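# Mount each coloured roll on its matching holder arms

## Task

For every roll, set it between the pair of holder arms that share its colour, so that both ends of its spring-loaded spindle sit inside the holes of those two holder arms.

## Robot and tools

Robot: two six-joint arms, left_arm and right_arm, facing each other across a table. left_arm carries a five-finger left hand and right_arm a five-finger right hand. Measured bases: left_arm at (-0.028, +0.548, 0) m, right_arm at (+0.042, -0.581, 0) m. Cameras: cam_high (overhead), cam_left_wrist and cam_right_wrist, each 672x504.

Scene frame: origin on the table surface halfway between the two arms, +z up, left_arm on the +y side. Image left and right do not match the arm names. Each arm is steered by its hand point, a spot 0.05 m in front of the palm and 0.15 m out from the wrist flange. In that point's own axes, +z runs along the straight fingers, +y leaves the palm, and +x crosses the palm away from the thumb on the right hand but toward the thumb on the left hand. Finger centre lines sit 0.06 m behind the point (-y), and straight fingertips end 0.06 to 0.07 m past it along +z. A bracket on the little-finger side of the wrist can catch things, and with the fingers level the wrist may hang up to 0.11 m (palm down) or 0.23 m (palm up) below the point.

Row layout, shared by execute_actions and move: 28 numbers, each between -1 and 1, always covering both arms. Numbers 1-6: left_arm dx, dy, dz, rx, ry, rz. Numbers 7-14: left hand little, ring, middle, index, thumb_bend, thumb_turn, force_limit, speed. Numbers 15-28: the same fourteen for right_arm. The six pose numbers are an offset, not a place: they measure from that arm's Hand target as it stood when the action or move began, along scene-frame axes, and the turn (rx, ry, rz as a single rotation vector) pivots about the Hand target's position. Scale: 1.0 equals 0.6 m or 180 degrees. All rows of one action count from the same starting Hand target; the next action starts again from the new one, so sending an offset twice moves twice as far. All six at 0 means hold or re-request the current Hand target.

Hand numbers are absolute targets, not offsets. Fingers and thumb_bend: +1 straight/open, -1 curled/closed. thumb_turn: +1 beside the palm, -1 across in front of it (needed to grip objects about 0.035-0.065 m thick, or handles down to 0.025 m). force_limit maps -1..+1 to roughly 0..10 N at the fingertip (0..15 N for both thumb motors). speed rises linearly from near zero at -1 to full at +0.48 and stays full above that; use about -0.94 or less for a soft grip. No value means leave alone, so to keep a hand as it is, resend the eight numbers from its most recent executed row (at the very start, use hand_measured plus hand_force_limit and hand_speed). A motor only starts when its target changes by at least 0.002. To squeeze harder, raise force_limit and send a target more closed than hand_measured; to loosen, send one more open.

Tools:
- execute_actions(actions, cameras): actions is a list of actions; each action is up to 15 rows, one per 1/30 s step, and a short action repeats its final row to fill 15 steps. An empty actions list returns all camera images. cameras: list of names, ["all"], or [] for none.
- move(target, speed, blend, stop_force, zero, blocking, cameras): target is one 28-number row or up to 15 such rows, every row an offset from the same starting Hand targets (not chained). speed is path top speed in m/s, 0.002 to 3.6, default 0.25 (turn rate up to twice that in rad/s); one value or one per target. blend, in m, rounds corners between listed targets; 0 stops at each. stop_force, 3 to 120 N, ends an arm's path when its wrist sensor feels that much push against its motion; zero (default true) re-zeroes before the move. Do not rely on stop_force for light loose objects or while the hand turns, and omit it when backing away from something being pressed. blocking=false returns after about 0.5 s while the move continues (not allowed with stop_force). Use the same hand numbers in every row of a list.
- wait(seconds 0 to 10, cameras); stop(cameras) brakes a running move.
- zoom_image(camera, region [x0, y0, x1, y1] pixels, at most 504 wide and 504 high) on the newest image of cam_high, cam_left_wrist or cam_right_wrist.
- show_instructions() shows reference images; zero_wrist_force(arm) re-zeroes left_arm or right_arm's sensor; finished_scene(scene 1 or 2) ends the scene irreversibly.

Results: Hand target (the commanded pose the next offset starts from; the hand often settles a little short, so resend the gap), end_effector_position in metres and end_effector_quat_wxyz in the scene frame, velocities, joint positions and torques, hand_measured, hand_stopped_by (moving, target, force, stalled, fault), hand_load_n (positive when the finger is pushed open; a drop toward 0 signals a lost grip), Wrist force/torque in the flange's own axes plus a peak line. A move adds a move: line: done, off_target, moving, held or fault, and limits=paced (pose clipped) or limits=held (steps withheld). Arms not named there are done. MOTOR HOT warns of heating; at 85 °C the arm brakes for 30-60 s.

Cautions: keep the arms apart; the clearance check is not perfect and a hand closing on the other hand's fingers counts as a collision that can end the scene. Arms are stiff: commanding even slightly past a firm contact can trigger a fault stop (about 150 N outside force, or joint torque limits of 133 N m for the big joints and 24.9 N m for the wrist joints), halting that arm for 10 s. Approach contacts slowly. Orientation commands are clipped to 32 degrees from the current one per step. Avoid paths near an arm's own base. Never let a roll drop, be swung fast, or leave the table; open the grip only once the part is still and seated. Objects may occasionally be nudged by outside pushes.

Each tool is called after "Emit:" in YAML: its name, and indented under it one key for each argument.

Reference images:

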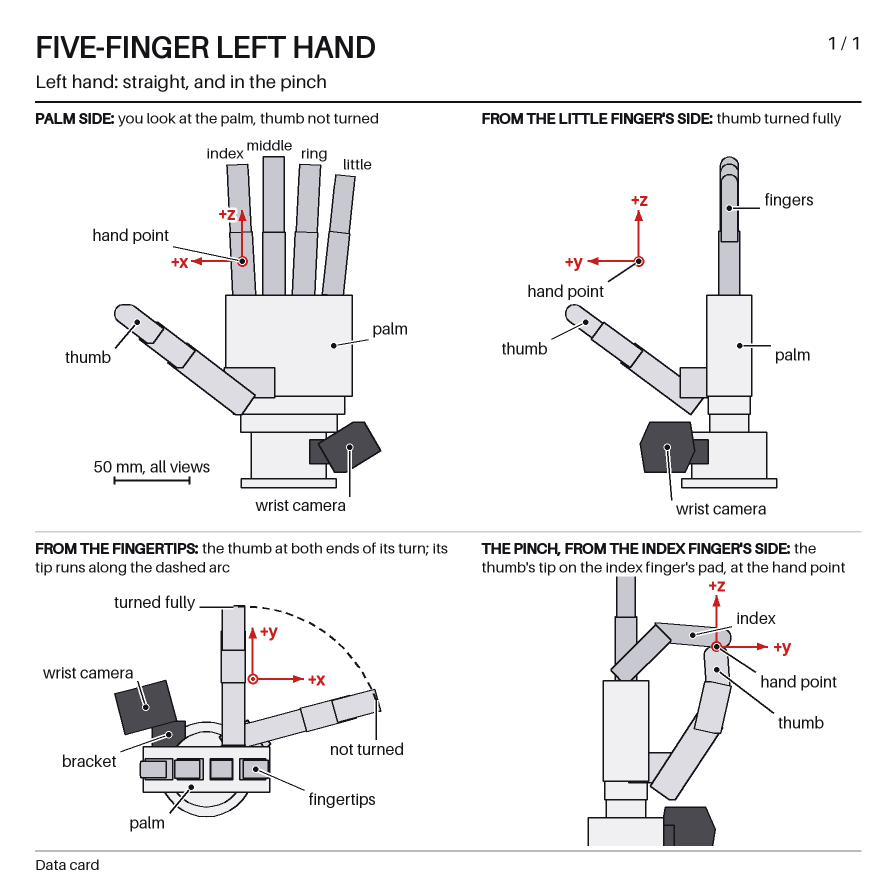

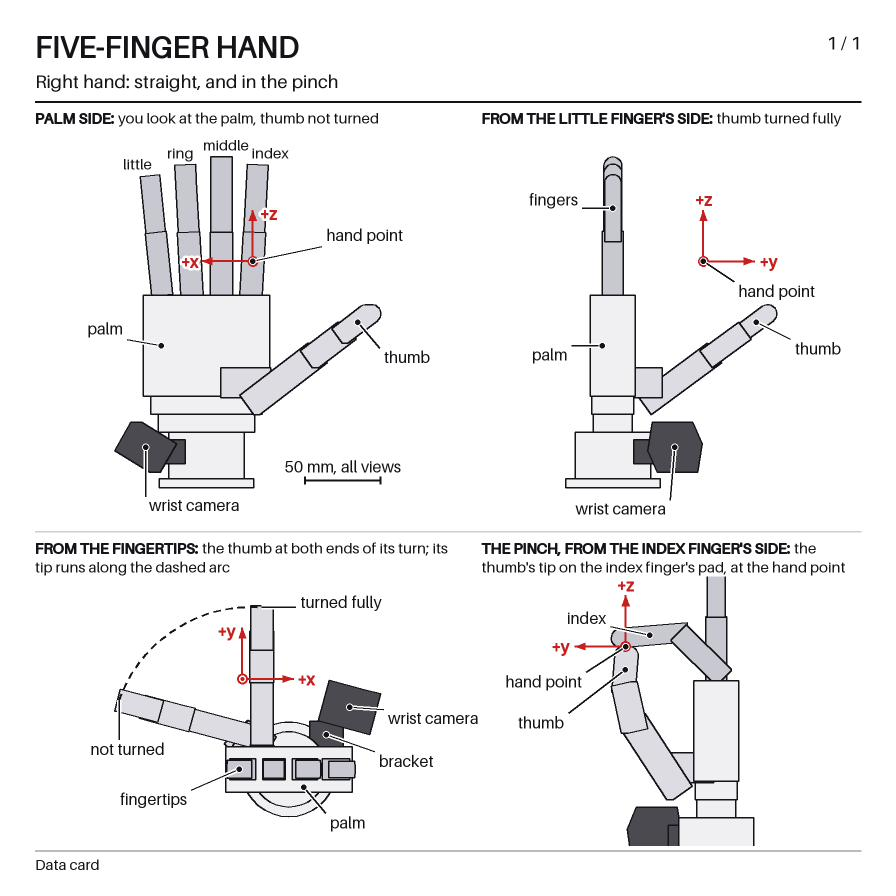

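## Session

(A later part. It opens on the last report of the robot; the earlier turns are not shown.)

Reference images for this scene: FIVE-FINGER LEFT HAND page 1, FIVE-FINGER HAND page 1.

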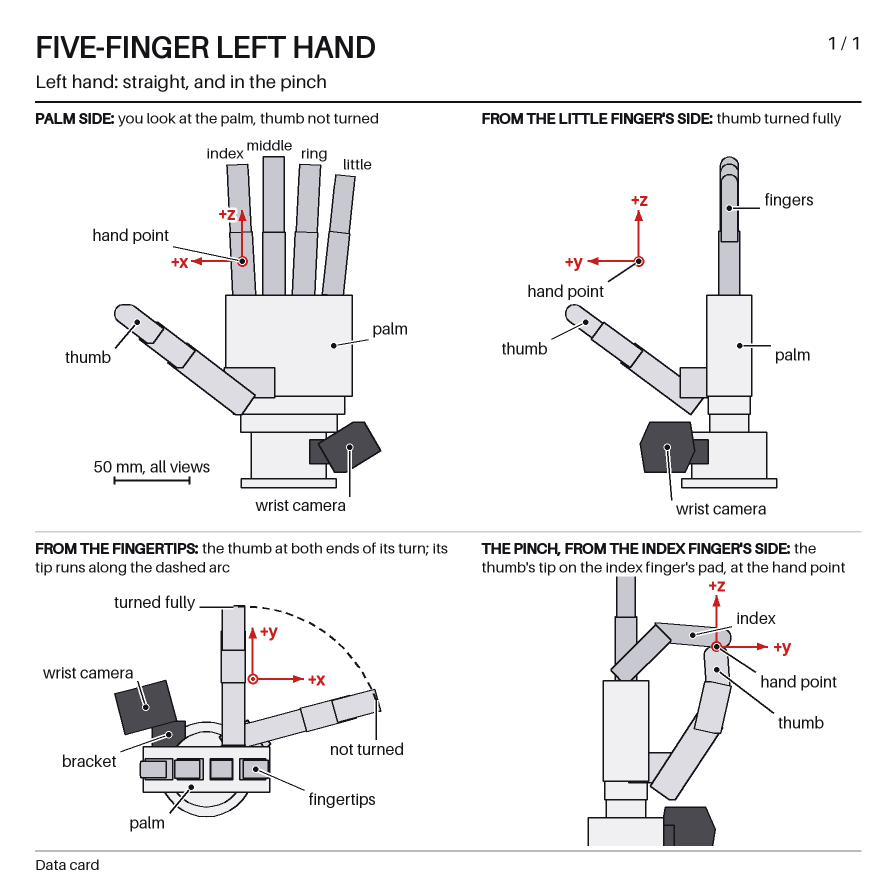

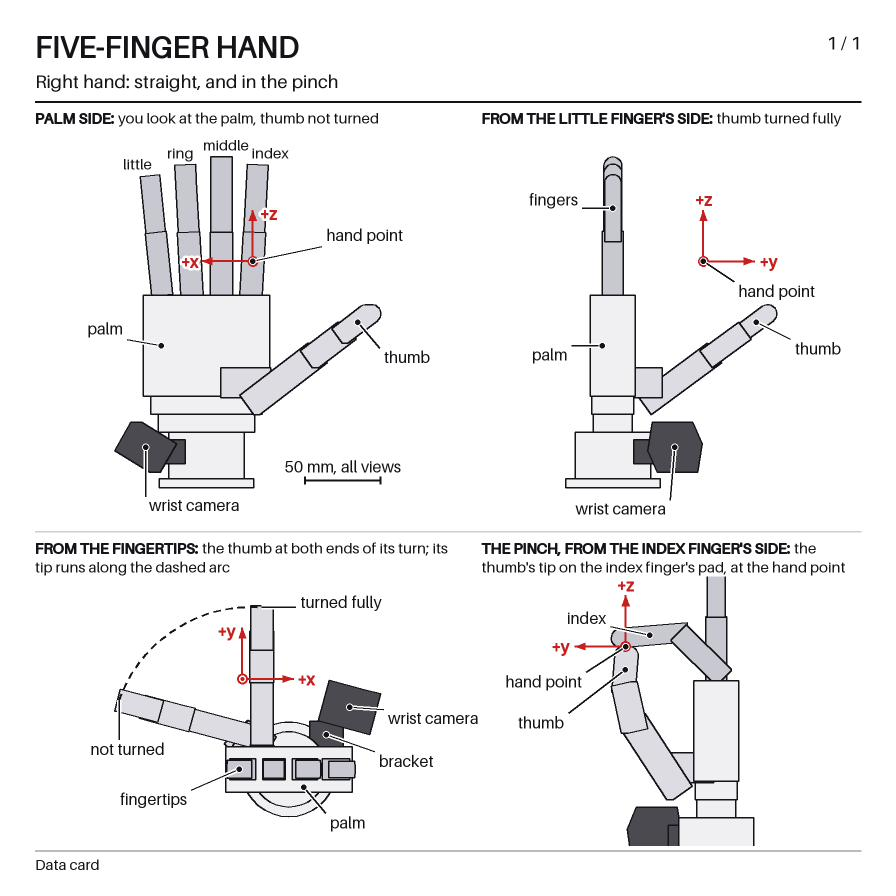

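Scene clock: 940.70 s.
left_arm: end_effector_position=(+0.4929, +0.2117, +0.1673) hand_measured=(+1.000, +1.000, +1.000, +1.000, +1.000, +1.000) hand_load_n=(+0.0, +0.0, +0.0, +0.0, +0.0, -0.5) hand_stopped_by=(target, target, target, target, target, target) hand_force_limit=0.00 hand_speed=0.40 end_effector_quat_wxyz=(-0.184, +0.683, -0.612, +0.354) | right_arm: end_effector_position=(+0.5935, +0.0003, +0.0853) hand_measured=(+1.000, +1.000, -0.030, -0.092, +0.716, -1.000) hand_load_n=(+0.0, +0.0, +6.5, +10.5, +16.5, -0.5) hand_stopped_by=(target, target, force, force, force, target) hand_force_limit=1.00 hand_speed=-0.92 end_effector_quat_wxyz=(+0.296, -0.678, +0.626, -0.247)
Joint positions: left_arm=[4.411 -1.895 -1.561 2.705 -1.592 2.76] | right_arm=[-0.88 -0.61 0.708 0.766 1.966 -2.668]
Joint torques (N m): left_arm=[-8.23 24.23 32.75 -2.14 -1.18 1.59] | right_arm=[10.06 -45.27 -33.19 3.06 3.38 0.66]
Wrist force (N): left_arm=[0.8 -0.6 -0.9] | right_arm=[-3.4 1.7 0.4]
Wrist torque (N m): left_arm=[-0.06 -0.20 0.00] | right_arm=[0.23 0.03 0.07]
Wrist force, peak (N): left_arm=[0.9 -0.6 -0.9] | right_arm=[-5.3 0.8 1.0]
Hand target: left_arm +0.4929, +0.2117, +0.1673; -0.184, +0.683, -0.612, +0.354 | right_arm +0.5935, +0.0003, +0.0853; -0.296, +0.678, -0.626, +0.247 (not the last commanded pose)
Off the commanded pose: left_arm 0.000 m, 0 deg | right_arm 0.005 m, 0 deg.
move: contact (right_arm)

Emit:
move:
  target:
    - [0,0,0,0,0,0,1,1,1,1,1,1,0,0.4,-0.0006,0.0035,0,0,0,0,1,1,-0.7,-0.7,-0.36,-1,1.0,-0.92]
    - [0,0,0,0,0,0,1,1,1,1,1,1,0,0.4,-0.0006,0.0035,0.003,0,0,0,1,1,-0.7,-0.7,-0.36,-1,1.0,-0.92]
  speed: 0.02

Emit:
move:
  target: [0,0,0,0,0,0,1,1,1,1,1,1,0,0.4,0.0015,-0.0116,0,0,0,0,1,1,-0.7,-0.7,-0.36,-1,1.0,-0.92]
  speed: 0.005
  stop_force: 3

Emit:
move:
  target:
    - [0,0,0,0,0,0,1,1,1,1,1,1,0,0.4,-0.0006,0.0035,0,0,0,0,1,1,-0.7,-0.7,-0.36,-1,1.0,-0.92]
    - [0,0,0,0,0,0,1,1,1,1,1,1,0,0.4,-0.0036,0.0032,-0.0045,0,0,0,1,1,-0.7,-0.7,-0.36,-1,1.0,-0.92]
  speed: 0.02

Emit:
move:
  target: [0,0,0,0,0,0,1,1,1,1,1,1,0,0.4,0.0015,-0.0116,0,0,0,0,1,1,-0.7,-0.7,-0.36,-1,1.0,-0.92]
  speed: 0.005
  stop_force: 3

Scene clock: 942.00 s.
left_arm: end_effector_position=(+0.4929, +0.2117, +0.1673) hand_measured=(+1.000, +1.000, +1.000, +1.000, +1.000, +1.000) hand_load_n=(+0.0, +0.0, +0.0, +0.0, +0.0, -0.5) hand_stopped_by=(target, target, target, target, target, target) hand_force_limit=0.00 hand_speed=0.40 end_effector_quat_wxyz=(-0.184, +0.683, -0.612, +0.354) | right_arm: end_effector_position=(+0.5932, +0.0024, +0.0870) hand_measured=(+1.000, +1.000, -0.030, -0.092, +0.716, -1.000) hand_load_n=(+0.0, +0.0, +6.0, +10.0, +16.0, -1.0) hand_stopped_by=(target, target, force, force, force, target) hand_force_limit=1.00 hand_speed=-0.92 end_effector_quat_wxyz=(+0.296, -0.678, +0.626, -0.247)
Joint positions: left_arm=[4.411 -1.895 -1.561 2.705 -1.592 2.76] | right_arm=[-0.877 -0.605 0.695 0.775 1.968 -2.666]
Joint torques (N m): left_arm=[-8.62 24.93 32.39 -2.06 -1.2 1.55] | right_arm=[12.53 -52.98 -33.47 2.22 2.53 1.31]
Wrist force (N): left_arm=[0.6 -0.5 -0.9] | right_arm=[-0.3 1.9 0.0]
Wrist torque (N m): left_arm=[-0.05 -0.18 -0.01] | right_arm=[0.25 0.01 -0.12]
Wrist force, peak (N): left_arm=[0.9 -0.6 -0.8] | right_arm=[-3.5 2.1 0.5]
Hand target: left_arm +0.4929, +0.2117, +0.1673; -0.184, +0.683, -0.612, +0.354 | right_arm +0.5932, +0.0024, +0.0871; -0.296, +0.678, -0.626, +0.247
Off the commanded pose: left_arm 0.000 m, 0 deg | right_arm 0.000 m, 0 deg.
move: done

Scene clock: 943.70 s.
left_arm: end_effector_position=(+0.4929, +0.2117, +0.1673) hand_measured=(+1.000, +1.000, +1.000, +1.000, +1.000, +1.000) hand_load_n=(+0.0, +0.0, +0.0, +0.0, +0.0, +0.0) hand_stopped_by=(target, target, target, target, target, target) hand_force_limit=0.00 hand_speed=0.40 end_effector_quat_wxyz=(-0.184, +0.683, -0.612, +0.354) | right_arm: end_effector_position=(+0.5934, +0.0002, +0.0871) hand_measured=(+1.000, +1.000, -0.030, -0.092, +0.716, -1.000) hand_load_n=(-0.5, +0.0, +6.5, +10.0, +16.0, -0.5) hand_stopped_by=(target, target, force, force, force, target) hand_force_limit=1.00 hand_speed=-0.92 end_effector_quat_wxyz=(+0.297, -0.678, +0.625, -0.247)
Joint positions: left_arm=[4.411 -1.895 -1.561 2.705 -1.592 2.76] | right_arm=[-0.88 -0.611 0.705 0.769 1.966 -2.668]
Joint torques (N m): left_arm=[-9.06 24.64 32.33 -2 -1.18 1.59] | right_arm=[10.98 -43.67 -34.18 2.95 3.05 0.93]
Wrist force (N): left_arm=[0.7 -0.4 -0.8] | right_arm=[-3.5 1.8 0.4]
Wrist torque (N m): left_arm=[-0.03 -0.19 0.00] | right_arm=[0.27 0.02 0.08]
Wrist force, peak (N): left_arm=[0.7 -0.7 -1.0] | right_arm=[-5.3 0.8 1.1]
Hand target: left_arm +0.4929, +0.2117, +0.1673; -0.184, +0.683, -0.612, +0.354 | right_arm +0.5934, +0.0002, +0.0871; -0.297, +0.678, -0.625, +0.247 (not the last commanded pose)
Off the commanded pose: left_arm 0.000 m, 0 deg | right_arm 0.005 m, 0 deg.
move: contact (right_arm)

Scene clock: 944.80 s.
left_arm: end_effector_position=(+0.4929, +0.2117, +0.1673) hand_measured=(+1.000, +1.000, +1.000, +1.000, +1.000, +1.000) hand_load_n=(+0.0, +0.0, +0.0, +0.0, +0.0, +0.0) hand_stopped_by=(target, target, target, target, target, target) hand_force_limit=0.00 hand_speed=0.40 end_effector_quat_wxyz=(-0.184, +0.683, -0.612, +0.354) | right_arm: end_effector_position=(+0.5913, +0.0021, +0.0845) hand_measured=(+1.000, +1.000, -0.030, -0.092, +0.716, -1.000) hand_load_n=(+0.0, +0.0, +6.5, +10.0, +16.5, -1.5) hand_stopped_by=(target, target, force, force, force, target) hand_force_limit=1.00 hand_speed=-0.92 end_effector_quat_wxyz=(+0.297, -0.678, +0.626, -0.247)
Joint positions: left_arm=[4.411 -1.895 -1.561 2.705 -1.592 2.76] | right_arm=[-0.876 -0.609 0.709 0.766 1.969 -2.665]
Joint torques (N m): left_arm=[-8.31 24.41 32.45 -2.07 -1.35 1.53] | right_arm=[11.54 -61.53 -6.8 -0.74 2.87 1.59]
Wrist force (N): left_arm=[0.7 -0.4 -0.6] | right_arm=[-0.3 2.0 0.4]
Wrist torque (N m): left_arm=[-0.04 -0.18 -0.01] | right_arm=[0.24 -0.01 -0.11]
Wrist force, peak (N): left_arm=[0.9 -0.6 -1.1] | right_arm=[-3.5 2.0 0.1]
Hand target: left_arm +0.4929, +0.2117, +0.1673; -0.184, +0.683, -0.612, +0.354 | right_arm +0.5913, +0.0021, +0.0844; -0.297, +0.678, -0.625, +0.247
Off the commanded pose: left_arm 0.000 m, 0 deg | right_arm 0.000 m, 0 deg.
move: done

Scene clock: 946.40 s.
left_arm: end_effector_position=(+0.4929, +0.2117, +0.1673) hand_measured=(+1.000, +1.000, +1.000, +1.000, +1.000, +1.000) hand_load_n=(+0.0, +0.0, +0.0, +0.0, +0.0, -0.5) hand_stopped_by=(target, target, target, target, target, target) hand_force_limit=0.00 hand_speed=0.40 end_effector_quat_wxyz=(-0.184, +0.683, -0.612, +0.354) | right_arm: end_effector_position=(+0.5915, +0.0004, +0.0844) hand_measured=(+1.000, +1.000, -0.030, -0.092, +0.716, -1.000) hand_load_n=(+0.0, +0.0, +6.5, +10.0, +16.0, -1.0) hand_stopped_by=(target, target, force, force, force, target) hand_force_limit=1.00 hand_speed=-0.92 end_effector_quat_wxyz=(+0.297, -0.678, +0.625, -0.247)
Joint positions: left_arm=[4.411 -1.895 -1.561 2.705 -1.592 2.76] | right_arm=[-0.878 -0.614 0.718 0.761 1.967 -2.666]
Joint torques (N m): left_arm=[-7.75 24.29 31.51 -2.16 -1.24 1.63] | right_arm=[10.56 -43.95 -32.83 2.98 3.24 0.98]
Wrist force (N): left_arm=[0.5 -0.6 -0.9] | right_arm=[-3.2 1.8 0.7]
Wrist torque (N m): left_arm=[-0.05 -0.16 -0.02] | right_arm=[0.24 0.00 0.08]
Wrist force, peak (N): left_arm=[0.9 -0.7 -1.0] | right_arm=[-4.9 1.2 0.9]
Hand target: left_arm +0.4929, +0.2117, +0.1673; -0.184, +0.683, -0.612, +0.354 | right_arm +0.5915, +0.0004, +0.0844; -0.297, +0.678, -0.625, +0.247 (not the last commanded pose)
Off the commanded pose: left_arm 0.000 m, 0 deg | right_arm 0.005 m, 0 deg.
move: contact (right_arm)

Emit:
move:
  target:
    - [0,0,0,0,0,0,1,1,1,1,1,1,0,0.4,-0.0006,0.0035,0,0,0,0,1,1,-0.7,-0.7,-0.36,-1,1.0,-0.92]
    - [0,0,0,0,0,0,1,1,1,1,1,1,0,0.4,0.0062,0.0035,0.0005,0,0,0,1,1,-0.7,-0.7,-0.36,-1,1.0,-0.92]
  speed: 0.02

Emit:
move:
  target: [0,0,0,0,0,0,1,1,1,1,1,1,0,0.4,0.0015,-0.0116,0,0,0,0,1,1,-0.7,-0.7,-0.36,-1,1.0,-0.92]
  speed: 0.005
  stop_force: 3

Emit:
move:
  target:
    - [0,0,0,0,0,0,1,1,1,1,1,1,0,0.4,-0.0006,0.0035,0,0,0,0,1,1,-0.7,-0.7,-0.36,-1,1.0,-0.92]
    - [0,0,0,0,0,0,1,1,1,1,1,1,0,0.4,0.0025,0.0035,0.0005,0,0,0,1,1,-0.7,-0.7,-0.36,-1,1.0,-0.92]
  speed: 0.02

Emit:
move:
  target: [0,0,0,0,0,0,1,1,1,1,1,1,0,0.4,0.0015,-0.0116,0,0,0,0,1,1,-0.7,-0.7,-0.36,-1,1.0,-0.92]
  speed: 0.005
  stop_force: 3

Scene clock: 947.93 s.
left_arm: end_effector_position=(+0.4929, +0.2117, +0.1673) hand_measured=(+1.000, +1.000, +1.000, +1.000, +1.000, +1.000) hand_load_n=(+0.0, +0.0, +0.0, +0.0, +0.0, -0.5) hand_stopped_by=(target, target, target, target, target, target) hand_force_limit=0.00 hand_speed=0.40 end_effector_quat_wxyz=(-0.184, +0.683, -0.612, +0.354) | right_arm: end_effector_position=(+0.5952, +0.0025, +0.0847) hand_measured=(+1.000, +1.000, -0.030, -0.092, +0.716, -1.000) hand_load_n=(+0.0, +0.0, +6.5, +10.0, +16.0, -1.5) hand_stopped_by=(target, target, force, force, force, target) hand_force_limit=1.00 hand_speed=-0.92 end_effector_quat_wxyz=(+0.297, -0.678, +0.625, -0.247)
Joint positions: left_arm=[4.411 -1.895 -1.561 2.705 -1.592 2.76] | right_arm=[-0.879 -0.599 0.69 0.774 1.967 -2.667]
Joint torques (N m): left_arm=[-8.89 24.79 32.07 -2.11 -1.35 1.4] | right_arm=[-9.9 -45.65 -33.81 2.18 -1.51 -1.78]
Wrist force (N): left_arm=[0.7 -0.5 -0.9] | right_arm=[-0.5 2.0 0.2]
Wrist torque (N m): left_arm=[-0.04 -0.20 -0.01] | right_arm=[0.23 0.00 0.03]
Wrist force, peak (N): left_arm=[0.7 -0.6 -1.1] | right_arm=[-3.4 2.4 0.2]
Hand target: left_arm +0.4929, +0.2117, +0.1673; -0.184, +0.683, -0.612, +0.354 | right_arm +0.5952, +0.0025, +0.0847; -0.297, +0.678, -0.625, +0.247
Off the commanded pose: left_arm 0.000 m, 0 deg | right_arm 0.000 m, 0 deg.
move: done

Scene clock: 949.63 s.
left_arm: end_effector_position=(+0.4929, +0.2117, +0.1673) hand_measured=(+1.000, +1.000, +1.000, +1.000, +1.000, +1.000) hand_load_n=(+0.0, +0.0, +0.0, +0.0, +0.0, -0.5) hand_stopped_by=(target, target, target, target, target, target) hand_force_limit=0.00 hand_speed=0.40 end_effector_quat_wxyz=(-0.184, +0.683, -0.612, +0.354) | right_arm: end_effector_position=(+0.5955, +0.0004, +0.0847) hand_measured=(+1.000, +1.000, -0.030, -0.092, +0.716, -1.000) hand_load_n=(+0.0, +0.0, +6.0, +10.0, +16.0, -0.5) hand_stopped_by=(target, target, force, force, force, target) hand_force_limit=1.00 hand_speed=-0.92 end_effector_quat_wxyz=(+0.297, -0.678, +0.625, -0.247)
Joint positions: left_arm=[4.411 -1.895 -1.561 2.705 -1.592 2.76] | right_arm=[-0.882 -0.605 0.7 0.768 1.965 -2.67]
Joint torques (N m): left_arm=[-8.3 25.01 31.93 -2.02 -1.33 1.63] | right_arm=[11.34 -44.71 -34.36 2.84 3.09 1.01]
Wrist force (N): left_arm=[0.6 -0.6 -0.9] | right_arm=[-3.0 2.0 -0.4]
Wrist torque (N m): left_arm=[-0.06 -0.18 -0.01] | right_arm=[0.28 0.04 0.08]
Wrist force, peak (N): left_arm=[0.9 -0.7 -1.0] | right_arm=[-5.1 0.7 0.2]
Hand target: left_arm +0.4929, +0.2117, +0.1673; -0.184, +0.683, -0.612, +0.354 | right_arm +0.5955, +0.0004, +0.0847; -0.297, +0.678, -0.625, +0.247 (not the last commanded pose)
Off the commanded pose: left_arm 0.000 m, 0 deg | right_arm 0.005 m, 0 deg.
move: contact (right_arm)

Scene clock: 950.67 s.
left_arm: end_effector_position=(+0.4929, +0.2117, +0.1673) hand_measured=(+1.000, +1.000, +1.000, +1.000, +1.000, +1.000) hand_load_n=(+0.0, +0.0, -0.5, +0.0, +0.0, +0.0) hand_stopped_by=(target, target, target, target, target, target) hand_force_limit=0.00 hand_speed=0.40 end_effector_quat_wxyz=(-0.184, +0.683, -0.612, +0.354) | right_arm: end_effector_position=(+0.5969, +0.0025, +0.0850) hand_measured=(+1.000, +1.000, -0.030, -0.092, +0.716, -1.000) hand_load_n=(+0.0, +0.0, +6.0, +10.0, +16.0, -1.5) hand_stopped_by=(target, target, force, force, force, target) hand_force_limit=1.00 hand_speed=-0.92 end_effector_quat_wxyz=(+0.297, -0.678, +0.625, -0.247)
Joint positions: left_arm=[4.411 -1.895 -1.561 2.705 -1.592 2.76] | right_arm=[-0.881 -0.595 0.681 0.778 1.966 -2.669]
Joint torques (N m): left_arm=[-7.73 24.51 32.51 -2.05 -1.22 1.36] | right_arm=[-10.59 -44.82 -33.14 2.41 -1.81 -1.74]
Wrist force (N): left_arm=[1.0 -0.5 -0.7] | right_arm=[-0.5 2.2 0.3]
Wrist torque (N m): left_arm=[-0.05 -0.22 0.01] | right_arm=[0.25 -0.02 0.05]
Wrist force, peak (N): left_arm=[0.8 -0.5 -1.0] | right_arm=[-2.9 2.7 -0.2]
Hand target: left_arm +0.4929, +0.2117, +0.1673; -0.184, +0.683, -0.612, +0.354 | right_arm +0.5970, +0.0025, +0.0850; -0.297, +0.678, -0.625, +0.247
Off the commanded pose: left_arm 0.000 m, 0 deg | right_arm 0.000 m, 0 deg.
move: done

Scene clock: 952.33 s.
left_arm: end_effector_position=(+0.4929, +0.2117, +0.1673) hand_measured=(+1.000, +1.000, +1.000, +1.000, +1.000, +1.000) hand_load_n=(+0.0, +0.0, -0.5, -0.5, +0.0, +0.0) hand_stopped_by=(target, target, target, target, target, target) hand_force_limit=0.00 hand_speed=0.40 end_effector_quat_wxyz=(-0.184, +0.683, -0.612, +0.354) | right_arm: end_effector_position=(+0.5972, +0.0006, +0.0850) hand_measured=(+1.000, +1.000, -0.030, -0.092, +0.716, -1.000) hand_load_n=(+0.0, +0.0, +4.5, +10.0, +16.0, +0.5) hand_stopped_by=(target, target, force, force, force, target) hand_force_limit=1.00 hand_speed=-0.92 end_effector_quat_wxyz=(+0.297, -0.678, +0.625, -0.247)
Joint positions: left_arm=[4.411 -1.895 -1.561 2.705 -1.592 2.76] | right_arm=[-0.883 -0.6 0.691 0.772 1.964 -2.671]
Joint torques (N m): left_arm=[-8.23 24.37 32.21 -2.22 -1.32 1.42] | right_arm=[11.68 -45.51 -34.62 2.29 3.23 1.13]
Wrist force (N): left_arm=[0.8 -0.6 -0.8] | right_arm=[-2.8 2.5 -0.7]
Wrist torque (N m): left_arm=[-0.06 -0.20 0.01] | right_arm=[0.20 0.04 0.10]
Wrist force, peak (N): left_arm=[0.8 -0.7 -0.9] | right_arm=[-5.1 1.6 -0.9]
Hand target: left_arm +0.4929, +0.2117, +0.1673; -0.184, +0.683, -0.612, +0.354 | right_arm +0.5972, +0.0006, +0.0850; -0.297, +0.678, -0.625, +0.247 (not the last commanded pose)
Off the commanded pose: left_arm 0.000 m, 0 deg | right_arm 0.005 m, 0 deg.
move: contact (right_arm)

Emit:
move:
  target: [0,0,0,0,0,0,1,1,1,1,1,1,0,0.4,-0.0057,-0.0008,0,0,0,0,1,1,-0.7,-0.7,-0.36,-1,1.0,-0.92]
  speed: 0.01
  cameras: ["all"]

Emit:
zoom_image:
  camera: "cam_left_wrist"
  region: [230, 215, 380, 365]

Emit:
zoom_image:
  camera: "cam_right_wrist"
  region: [420, 0, 580, 120]

Scene clock: 953.90 s.
left_arm: end_effector_position=(+0.4929, +0.2117, +0.1673) hand_measured=(+1.000, +1.000, +1.000, +1.000, +1.000, +1.000) hand_load_n=(+0.0, +0.0, +0.0, +0.0, +0.0, -0.5) hand_stopped_by=(target, target, target, target, target, target) hand_force_limit=0.00 hand_speed=0.40 end_effector_quat_wxyz=(-0.184, +0.683, -0.612, +0.354) | right_arm: end_effector_position=(+0.5939, +0.0001, +0.0850) hand_measured=(+1.000, +1.000, -0.030, -0.092, +0.716, -1.000) hand_load_n=(+0.0, +0.0, +6.0, +10.5, +15.5, -0.5) hand_stopped_by=(target, target, force, force, force, target) hand_force_limit=1.00 hand_speed=-0.92 end_effector_quat_wxyz=(+0.297, -0.678, +0.625, -0.247)
Joint positions: left_arm=[4.411 -1.895 -1.561 2.705 -1.592 2.76] | right_arm=[-0.881 -0.609 0.708 0.765 1.966 -2.669]
Joint torques (N m): left_arm=[-8.99 23.97 32.19 -2.1 -1.09 1.52] | right_arm=[10.46 -59.58 -5.67 -0.12 3.22 1.07]
Wrist force (N): left_arm=[0.8 -0.4 -0.9] | right_arm=[-3.2 1.8 0.3]
Wrist torque (N m): left_arm=[-0.03 -0.21 0.00] | right_arm=[0.26 0.01 -0.07]
Wrist force, peak (N): left_arm=[1.0 -0.8 -1.0] | right_arm=[-3.1 2.6 -1.1]
Hand target: left_arm +0.4929, +0.2117, +0.1673; -0.184, +0.683, -0.612, +0.354 | right_arm +0.5938, +0.0001, +0.0850; -0.297, +0.678, -0.625, +0.247
Off the commanded pose: left_arm 0.000 m, 0 deg | right_arm 0.000 m, 0 deg.
move: done

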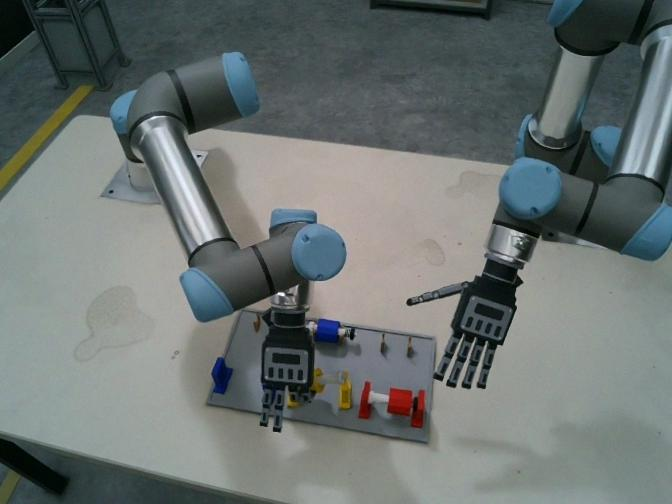

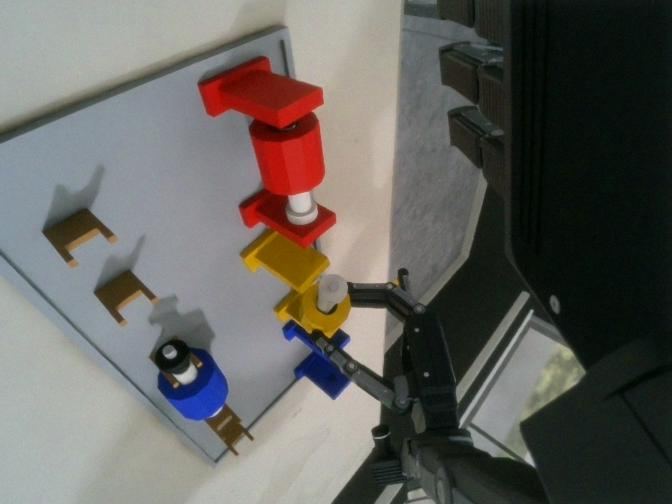

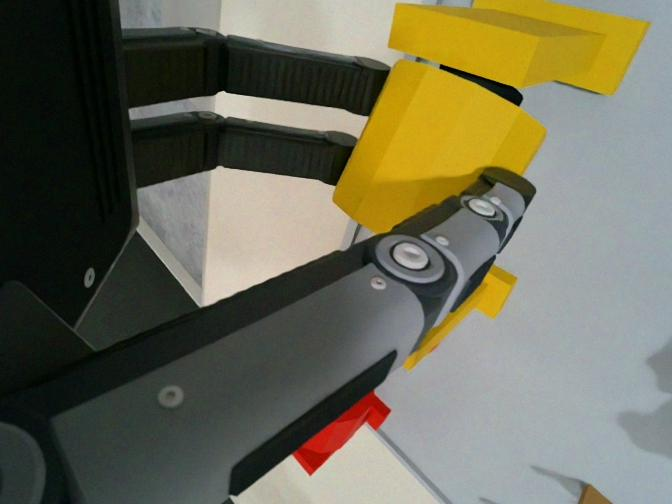

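Scaled by 3.360 from the camera's 672x504 image, which has a finer 960x720 frame.

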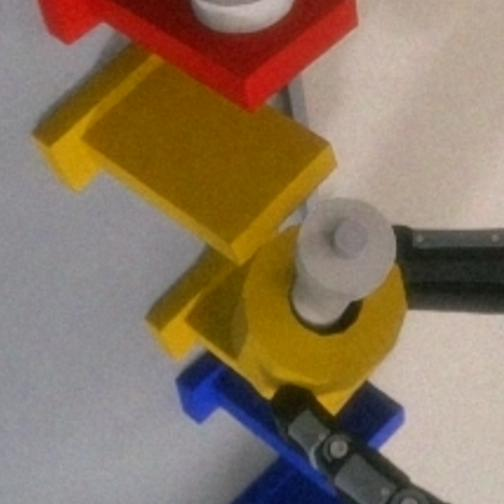

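Scaled by 3.150 from the camera's 672x504 image, which has a finer 960x720 frame.

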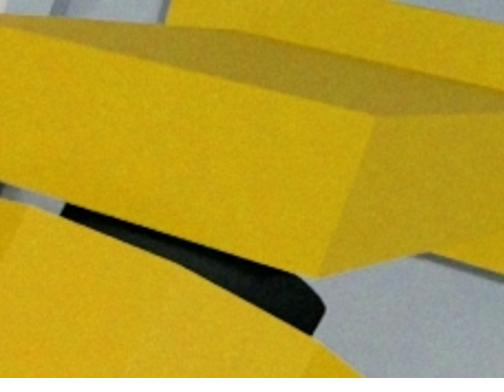

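Emit:
move:
  target: [0,0,0,0,0,0,1,1,1,1,1,1,0,0.4,-0.0002,0.0023,-0.0038,-0.0166,-0.0015,0,1,1,-0.7,-0.7,-0.36,-1,1.0,-0.92]
  speed: 0.01
  cameras: ["cam_right_wrist","cam_left_wrist"]

Emit:
zoom_image:
  camera: "cam_left_wrist"
  region: [230, 215, 380, 365]

Emit:
zoom_image:
  camera: "cam_right_wrist"
  region: [420, 0, 580, 120]

Scene clock: 958.07 s.
left_arm: end_effector_position=(+0.4929, +0.2117, +0.1673) hand_measured=(+1.000, +1.000, +1.000, +1.000, +1.000, +1.000) hand_load_n=(+0.0, +0.0, +0.0, +0.0, +0.0, +0.0) hand_stopped_by=(target, target, target, target, target, target) hand_force_limit=0.00 hand_speed=0.40 end_effector_quat_wxyz=(-0.184, +0.683, -0.612, +0.354) | right_arm: end_effector_position=(+0.5937, +0.0015, +0.0828) hand_measured=(+1.000, +1.000, -0.030, -0.092, +0.716, -1.000) hand_load_n=(+0.0, +0.0, +5.5, +10.0, +16.0, -1.0) hand_stopped_by=(target, target, force, force, force, target) hand_force_limit=1.00 hand_speed=-0.92 end_effector_quat_wxyz=(+0.280, -0.685, +0.618, -0.265)
Joint positions: left_arm=[4.411 -1.895 -1.561 2.705 -1.592 2.76] | right_arm=[-0.865 -0.567 0.634 0.821 2.008 -2.685]
Joint torques (N m): left_arm=[-8.13 24.48 32.76 -2.05 -1.3 1.44] | right_arm=[11.15 -42.82 -32.07 2.67 2.95 -1.67]
Wrist force (N): left_arm=[0.6 -0.6 -0.8] | right_arm=[-2.1 0.3 -1.7]
Wrist torque (N m): left_arm=[-0.06 -0.17 -0.01] | right_arm=[0.17 0.00 0.11]
Wrist force, peak (N): left_arm=[0.9 -0.8 -1.0] | right_arm=[-3.6 2.1 0.5]
Hand target: left_arm +0.4929, +0.2117, +0.1673; -0.184, +0.683, -0.612, +0.354 | right_arm +0.5937, +0.0015, +0.0828; -0.280, +0.685, -0.618, +0.265
Off the commanded pose: left_arm 0.000 m, 0 deg | right_arm 0.000 m, 0 deg.
move: done
Images, in order (width x height): cam_left_wrist 672x504, cam_right_wrist 672x504.

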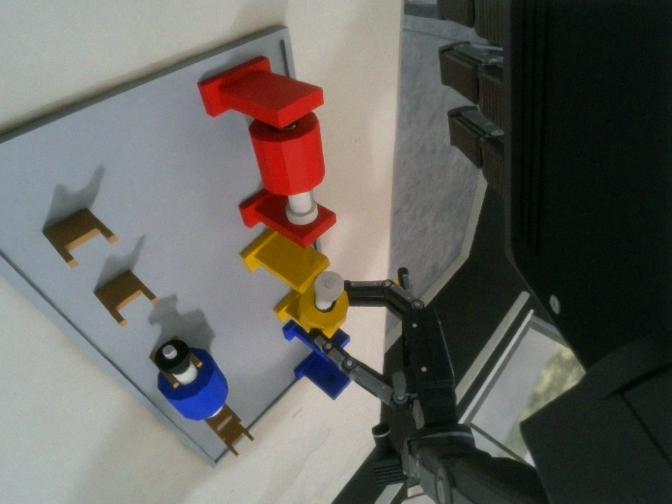

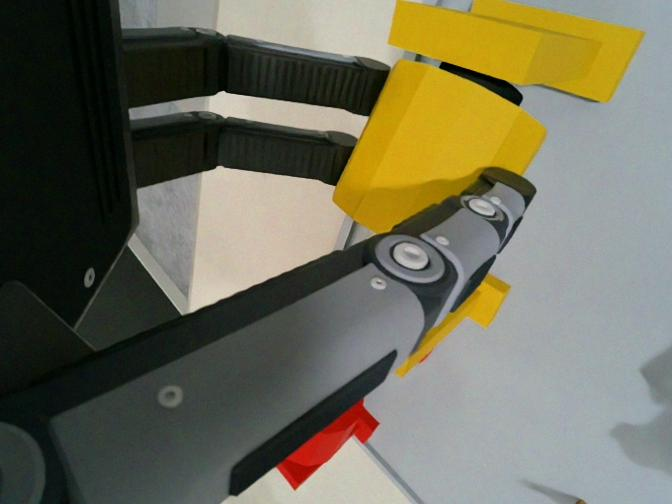

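Scaled by 3.360 from the camera's 672x504 image, which has a finer 960x720 frame.

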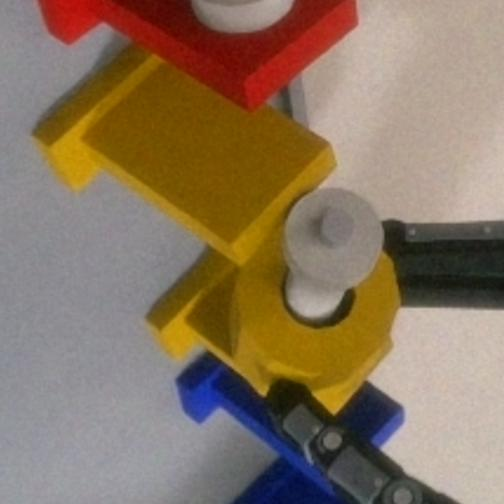

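Scaled by 3.150 from the camera's 672x504 image, which has a finer 960x720 frame.

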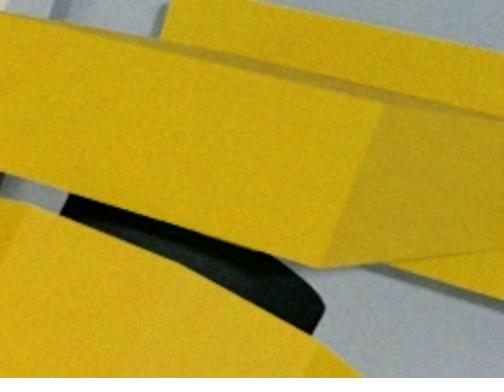

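Emit:
move:
  target: [0,0,0,0,0,0,1,1,1,1,1,1,0,0.4,0.0012,-0.0083,0.0008,0,0,0,1,1,-0.7,-0.7,-0.36,-1,1.0,-0.92]
  speed: 0.005
  stop_force: 3

Scene clock: 960.10 s.
left_arm: end_effector_position=(+0.4929, +0.2117, +0.1673) hand_measured=(+1.000, +1.000, +1.000, +1.000, +1.000, +1.000) hand_load_n=(+0.0, +0.0, +0.0, +0.0, +0.0, -0.5) hand_stopped_by=(target, target, target, target, target, target) hand_force_limit=0.00 hand_speed=0.40 end_effector_quat_wxyz=(-0.184, +0.683, -0.612, +0.354) | right_arm: end_effector_position=(+0.5937, +0.0011, +0.0828) hand_measured=(+1.000, +1.000, -0.030, -0.092, +0.716, -1.000) hand_load_n=(+0.0, +0.0, +5.0, +10.0, +15.5, -0.5) hand_stopped_by=(target, target, force, force, force, target) hand_force_limit=1.00 hand_speed=-0.92 end_effector_quat_wxyz=(+0.280, -0.685, +0.618, -0.265)
Joint positions: left_arm=[4.411 -1.895 -1.561 2.705 -1.592 2.76] | right_arm=[-0.865 -0.569 0.636 0.819 2.008 -2.686]
Joint torques (N m): left_arm=[-9.03 24.72 32.14 -2.11 -1.27 1.61] | right_arm=[11.22 -43.7 -32.57 3.27 3.34 0.56]
Wrist force (N): left_arm=[0.7 -0.6 -0.8] | right_arm=[-3.7 0.1 -0.6]
Wrist torque (N m): left_arm=[-0.06 -0.19 0.00] | right_arm=[0.16 -0.02 0.13]
Wrist force, peak (N): left_arm=[1.0 -0.6 -1.0] | right_arm=[-6.3 -1.5 -1.1]
Hand target: left_arm +0.4929, +0.2117, +0.1673; -0.184, +0.683, -0.612, +0.354 | right_arm +0.5937, +0.0011, +0.0828; -0.280, +0.685, -0.618, +0.265 (not the last commanded pose)
Off the commanded pose: left_arm 0.000 m, 0 deg | right_arm 0.005 m, 0 deg.
move: contact (right_arm)

Emit:
move:
  target: [0,0,0,0,0,0,1,1,1,1,1,1,0,0.4,0.005,0.0007,0,0,0,0,1,1,-0.7,-0.7,-0.36,-1,1.0,-0.92]
  speed: 0.01
  cameras: ["cam_right_wrist","cam_left_wrist"]

Emit:
zoom_image:
  camera: "cam_left_wrist"
  region: [230, 215, 380, 365]

Emit:
zoom_image:
  camera: "cam_right_wrist"
  region: [420, 0, 580, 120]

Scene clock: 961.13 s.
left_arm: end_effector_position=(+0.4929, +0.2117, +0.1673) hand_measured=(+1.000, +1.000, +1.000, +1.000, +1.000, +1.000) hand_load_n=(+0.0, +0.0, +0.0, +0.0, -0.5, +0.0) hand_stopped_by=(target, target, target, target, target, target) hand_force_limit=0.00 hand_speed=0.40 end_effector_quat_wxyz=(-0.184, +0.683, -0.612, +0.354) | right_arm: end_effector_position=(+0.5967, +0.0015, +0.0828) hand_measured=(+1.000, +1.000, -0.030, -0.092, +0.716, -1.000) hand_load_n=(+0.0, +0.0, +4.5, +10.0, +15.5, -0.5) hand_stopped_by=(target, target, force, force, force, target) hand_force_limit=1.00 hand_speed=-0.92 end_effector_quat_wxyz=(+0.280, -0.685, +0.618, -0.265)
Joint positions: left_arm=[4.411 -1.895 -1.561 2.705 -1.592 2.76] | right_arm=[-0.868 -0.56 0.62 0.827 2.007 -2.688]
Joint torques (N m): left_arm=[-8.89 24.9 32.02 -2.28 -1.23 1.5] | right_arm=[-11.02 -43.49 -33.39 2.97 -1.17 -1.91]
Wrist force (N): left_arm=[0.7 -0.5 -0.8] | right_arm=[-2.5 2.0 -1.0]
Wrist torque (N m): left_arm=[-0.04 -0.19 -0.01] | right_arm=[0.19 0.05 0.14]
Wrist force, peak (N): left_arm=[0.7 -0.7 -1.0] | right_arm=[-4.2 0.0 -0.9]
Hand target: left_arm +0.4929, +0.2117, +0.1673; -0.184, +0.683, -0.612, +0.354 | right_arm +0.5967, +0.0015, +0.0828; -0.280, +0.685, -0.618, +0.265
Off the commanded pose: left_arm 0.000 m, 0 deg | right_arm 0.000 m, 0 deg.
move: done
Images, in order (width x height): cam_left_wrist 672x504, cam_right_wrist 672x504.

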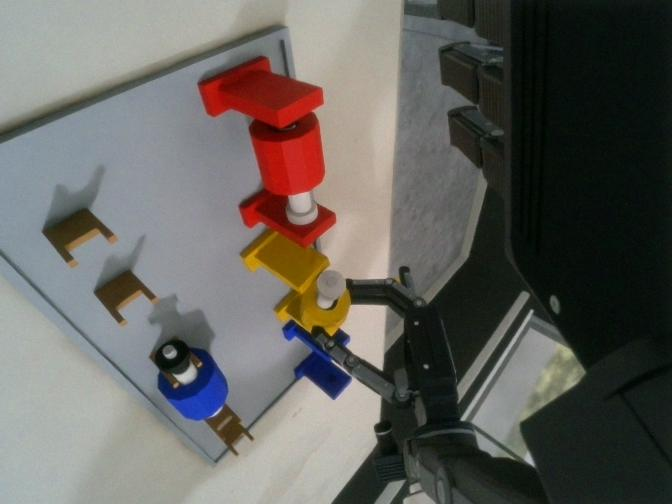

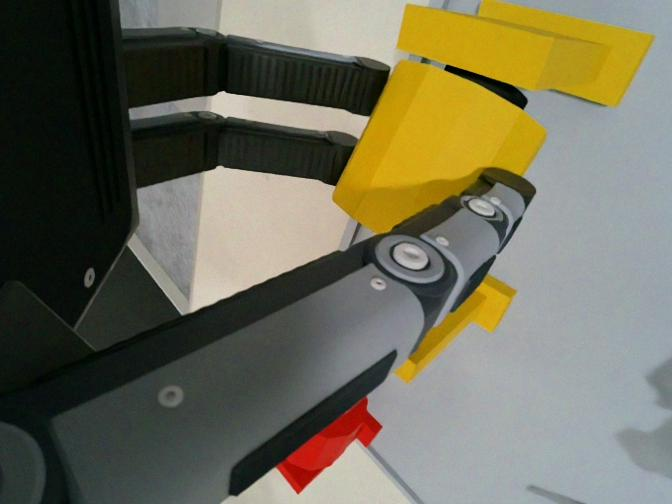

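Scaled by 3.360 from the camera's 672x504 image, which has a finer 960x720 frame.

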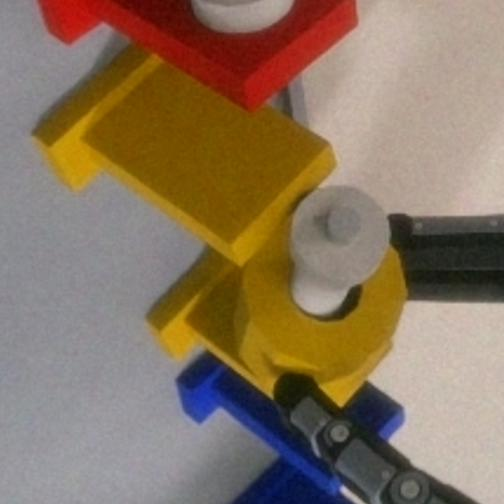

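Scaled by 3.150 from the camera's 672x504 image, which has a finer 960x720 frame.

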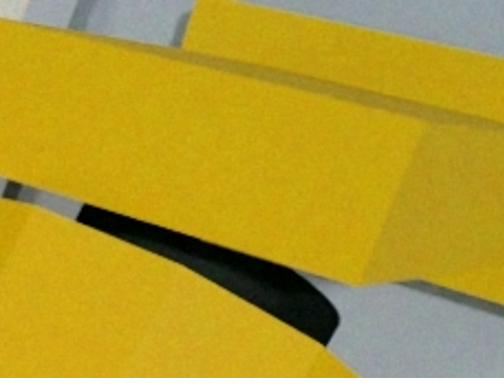

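Emit:
move:
  target: [0,0,0,0,0,0,1,1,1,1,1,1,0,0.4,0.005,0.0007,0,0,0,0,1,1,-0.7,-0.7,-0.36,-1,1.0,-0.92]
  speed: 0.01
  cameras: ["cam_right_wrist","cam_left_wrist"]

Emit:
zoom_image:
  camera: "cam_left_wrist"
  region: [230, 215, 380, 365]

Emit:
zoom_image:
  camera: "cam_right_wrist"
  region: [420, 0, 580, 120]

Scene clock: 962.30 s.
left_arm: end_effector_position=(+0.4929, +0.2117, +0.1673) hand_measured=(+1.000, +1.000, +1.000, +1.000, +1.000, +1.000) hand_load_n=(-0.5, +0.0, +0.0, +0.0, +0.0, +0.0) hand_stopped_by=(target, target, target, target, target, target) hand_force_limit=0.00 hand_speed=0.40 end_effector_quat_wxyz=(-0.184, +0.683, -0.612, +0.354) | right_arm: end_effector_position=(+0.5997, +0.0019, +0.0828) hand_measured=(+1.000, +1.000, -0.030, -0.092, +0.716, -1.000) hand_load_n=(+0.0, +0.0, +1.5, +10.0, +15.0, +1.0) hand_stopped_by=(target, target, force, force, force, target) hand_force_limit=1.00 hand_speed=-0.92 end_effector_quat_wxyz=(+0.280, -0.685, +0.618, -0.265)
Joint positions: left_arm=[4.411 -1.895 -1.561 2.705 -1.592 2.76] | right_arm=[-0.87 -0.551 0.603 0.834 2.005 -2.69]
Joint torques (N m): left_arm=[-8.64 25.31 32.97 -2.13 -1.18 1.63] | right_arm=[-12.45 -45.29 -32.64 2.67 -1.17 -1.88]
Wrist force (N): left_arm=[0.7 -0.7 -0.7] | right_arm=[-3.3 2.2 -3.1]
Wrist torque (N m): left_arm=[-0.08 -0.19 0.00] | right_arm=[0.10 0.14 0.17]
Wrist force, peak (N): left_arm=[0.6 -0.7 -1.1] | right_arm=[-3.5 2.6 -3.1]
Hand target: left_arm +0.4929, +0.2117, +0.1673; -0.184, +0.683, -0.612, +0.354 | right_arm +0.5997, +0.0019, +0.0828; -0.280, +0.685, -0.618, +0.265
Off the commanded pose: left_arm 0.000 m, 0 deg | right_arm 0.000 m, 0 deg.
move: done
Images, in order (width x height): cam_left_wrist 672x504, cam_right_wrist 672x504.

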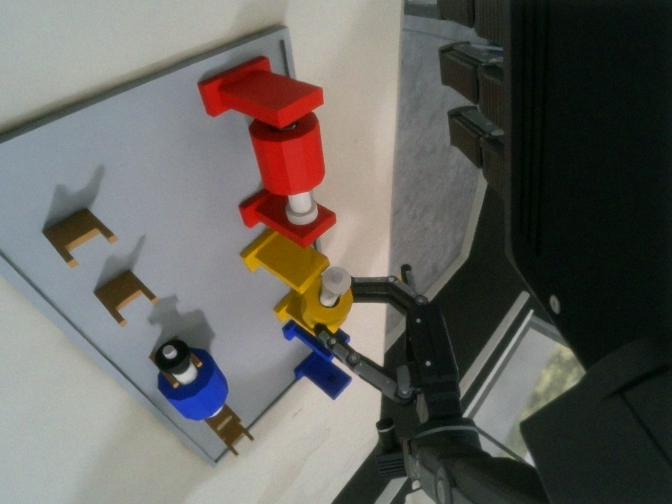

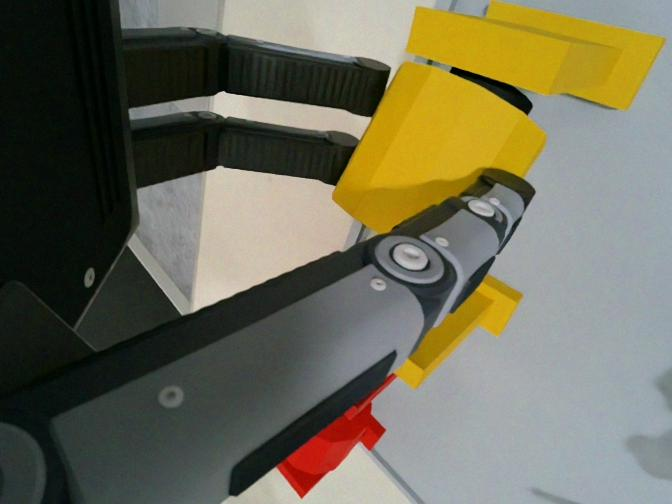

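Scaled by 3.360 from the camera's 672x504 image, which has a finer 960x720 frame.

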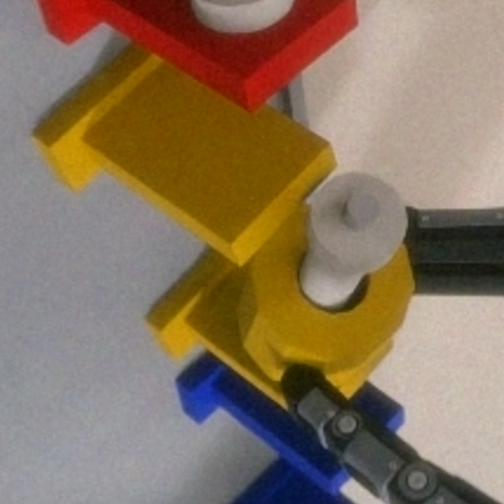

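Scaled by 3.150 from the camera's 672x504 image, which has a finer 960x720 frame.

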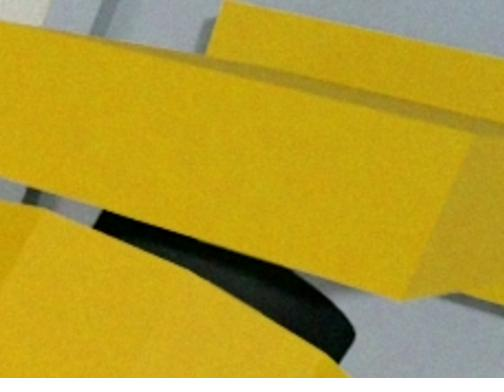

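Emit:
move:
  target: [0,0,0,0,0,0,1,1,1,1,1,1,0,0.4,-0.0075,-0.0010,0,0,0,0,1,1,-0.7,-0.7,-0.36,-1,1.0,-0.92]
  speed: 0.01

Emit:
execute_actions:
  actions:
    - [[0,0,0,0,0,0,1,1,1,1,1,1,0,0.4,0,0,0,0,0,0,1,1,-0.73,-0.7,-0.36,-1,1.0,-0.92]]
  cameras: ["cam_right_wrist","cam_left_wrist"]

Emit:
zoom_image:
  camera: "cam_left_wrist"
  region: [230, 215, 380, 365]

Emit:
zoom_image:
  camera: "cam_right_wrist"
  region: [420, 0, 580, 120]

Scene clock: 965.77 s.
left_arm: end_effector_position=(+0.4929, +0.2117, +0.1673) hand_measured=(+1.000, +1.000, +1.000, +1.000, +1.000, +1.000) hand_load_n=(+0.0, +0.0, +0.0, +0.0, +0.0, -0.5) hand_stopped_by=(target, target, target, target, target, target) hand_force_limit=0.00 hand_speed=0.40 end_effector_quat_wxyz=(-0.184, +0.683, -0.612, +0.354) | right_arm: end_effector_position=(+0.5952, +0.0013, +0.0828) hand_measured=(+1.000, +1.000, -0.030, -0.092, +0.716, -1.000) hand_load_n=(+0.0, +0.0, +3.5, +10.0, +14.0, -2.0) hand_stopped_by=(target, target, force, force, force, target) hand_force_limit=1.00 hand_speed=-0.92 end_effector_quat_wxyz=(+0.280, -0.685, +0.618, -0.265)
Joint positions: left_arm=[4.411 -1.895 -1.561 2.705 -1.592 2.76] | right_arm=[-0.867 -0.564 0.628 0.823 2.008 -2.687]
Joint torques (N m): left_arm=[-8.81 25.31 31.88 -2.19 -1.18 1.47] | right_arm=[11.42 -62.23 -5.76 -0.47 2.86 1.54]
Wrist force (N): left_arm=[0.6 -0.5 -0.9] | right_arm=[-0.9 1.8 -0.2]
Wrist torque (N m): left_arm=[-0.04 -0.18 -0.01] | right_arm=[0.26 0.02 -0.07]
Wrist force, peak (N): left_arm=[0.9 -0.7 -1.0] | right_arm=[-3.3 2.5 -3.4]
Hand target: left_arm +0.4929, +0.2117, +0.1673; -0.184, +0.683, -0.612, +0.354 | right_arm +0.5952, +0.0013, +0.0828; -0.280, +0.685, -0.618, +0.265
Off the commanded pose: left_arm 0.000 m, 0 deg | right_arm 0.000 m, 0 deg.
move: done

Scene clock: 966.47 s.
left_arm: end_effector_position=(+0.4929, +0.2117, +0.1673) hand_measured=(+1.000, +1.000, +1.000, +1.000, +1.000, +1.000) hand_load_n=(+0.0, +0.0, +0.0, +0.0, +0.0, +0.0) hand_stopped_by=(target, target, target, target, target, target) hand_force_limit=0.00 hand_speed=0.40 end_effector_quat_wxyz=(-0.184, +0.683, -0.612, +0.354) | right_arm: end_effector_position=(+0.5952, +0.0013, +0.0828) hand_measured=(+1.000, +1.000, -0.050, -0.092, +0.716, -1.000) hand_load_n=(+0.0, +0.0, +11.5, +7.0, +17.0, +0.0) hand_stopped_by=(target, target, force, force, force, target) hand_force_limit=1.00 hand_speed=-0.92 end_effector_quat_wxyz=(+0.280, -0.685, +0.618, -0.265)
Joint positions: left_arm=[4.411 -1.895 -1.561 2.705 -1.592 2.76] | right_arm=[-0.867 -0.564 0.628 0.823 2.008 -2.687]
Joint torques (N m): left_arm=[-8.18 24.9 31.96 -2.09 -1.15 1.54] | right_arm=[12.66 -60.63 -7.48 -0.75 2.59 1.41]
Wrist force (N): left_arm=[0.7 -0.6 -0.8] | right_arm=[-0.3 1.6 -0.1]
Wrist torque (N m): left_arm=[-0.06 -0.19 0.00] | right_arm=[0.20 0.01 -0.09]
Wrist force, peak (N): left_arm=[0.7 -0.7 -1.0] | right_arm=[-0.1 2.3 0.3]
Hand target: left_arm +0.4929, +0.2117, +0.1673; -0.184, +0.683, -0.612, +0.354 | right_arm +0.5952, +0.0013, +0.0828; -0.280, +0.685, -0.618, +0.265
Off the commanded pose: left_arm 0.000 m, 0 deg | right_arm 0.000 m, 0 deg.
Step readings (end_effector_position of left_arm | right_arm):
0: (+0.4929, +0.2117, +0.1673) | (+0.5952, +0.0013, +0.0828)
1: (+0.4929, +0.2117, +0.1673) | (+0.5952, +0.0013, +0.0828)
2: (+0.4929, +0.2117, +0.1673) | (+0.5952, +0.0013, +0.0828)
4: (+0.4929, +0.2117, +0.1673) | (+0.5952, +0.0013, +0.0828)
8: (+0.4929, +0.2117, +0.1673) | (+0.5952, +0.0013, +0.0828)
15: (+0.4929, +0.2117, +0.1673) | (+0.5952, +0.0013, +0.0828)
Images, in order (width x height): cam_left_wrist 672x504, cam_right_wrist 672x504.

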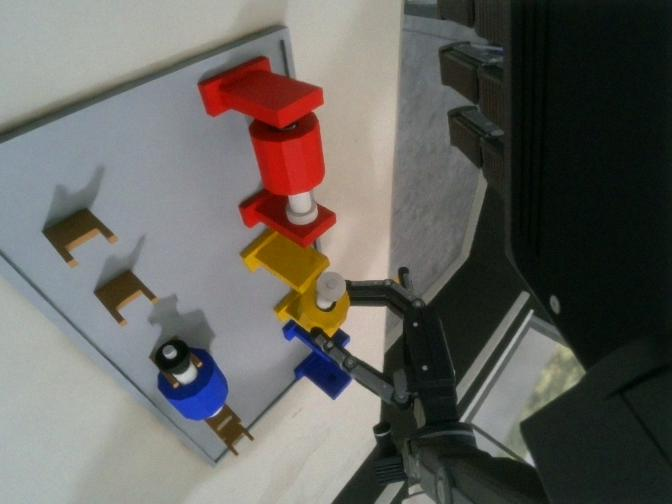

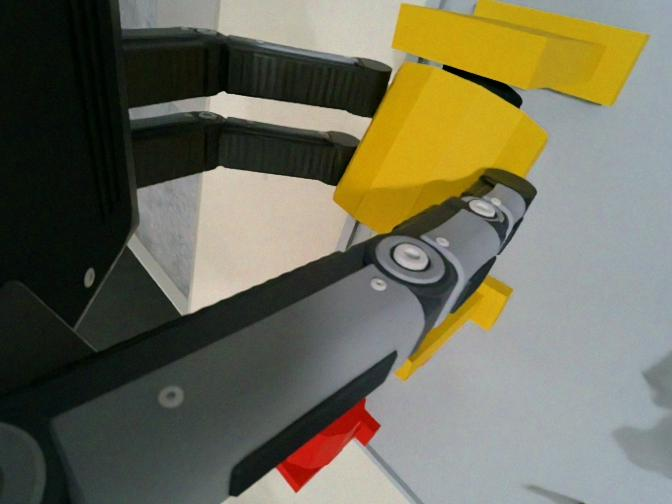

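Scaled by 3.360 from the camera's 672x504 image, which has a finer 960x720 frame.

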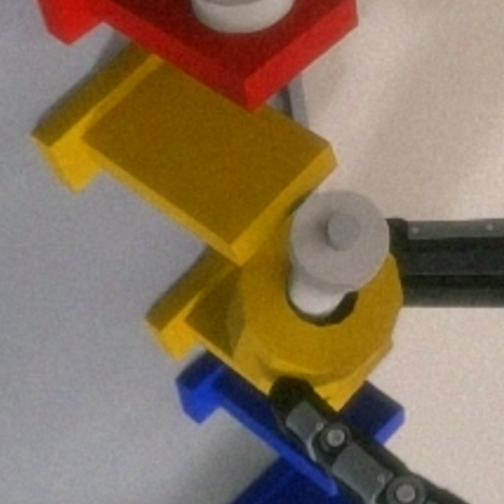

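Scaled by 3.150 from the camera's 672x504 image, which has a finer 960x720 frame.

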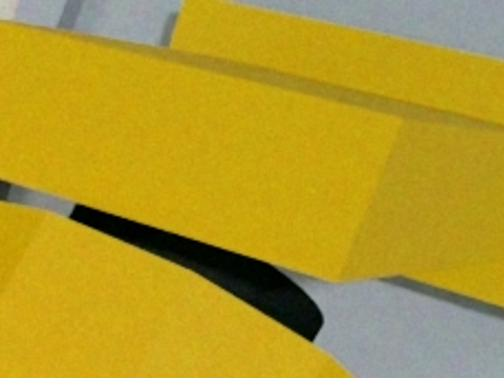

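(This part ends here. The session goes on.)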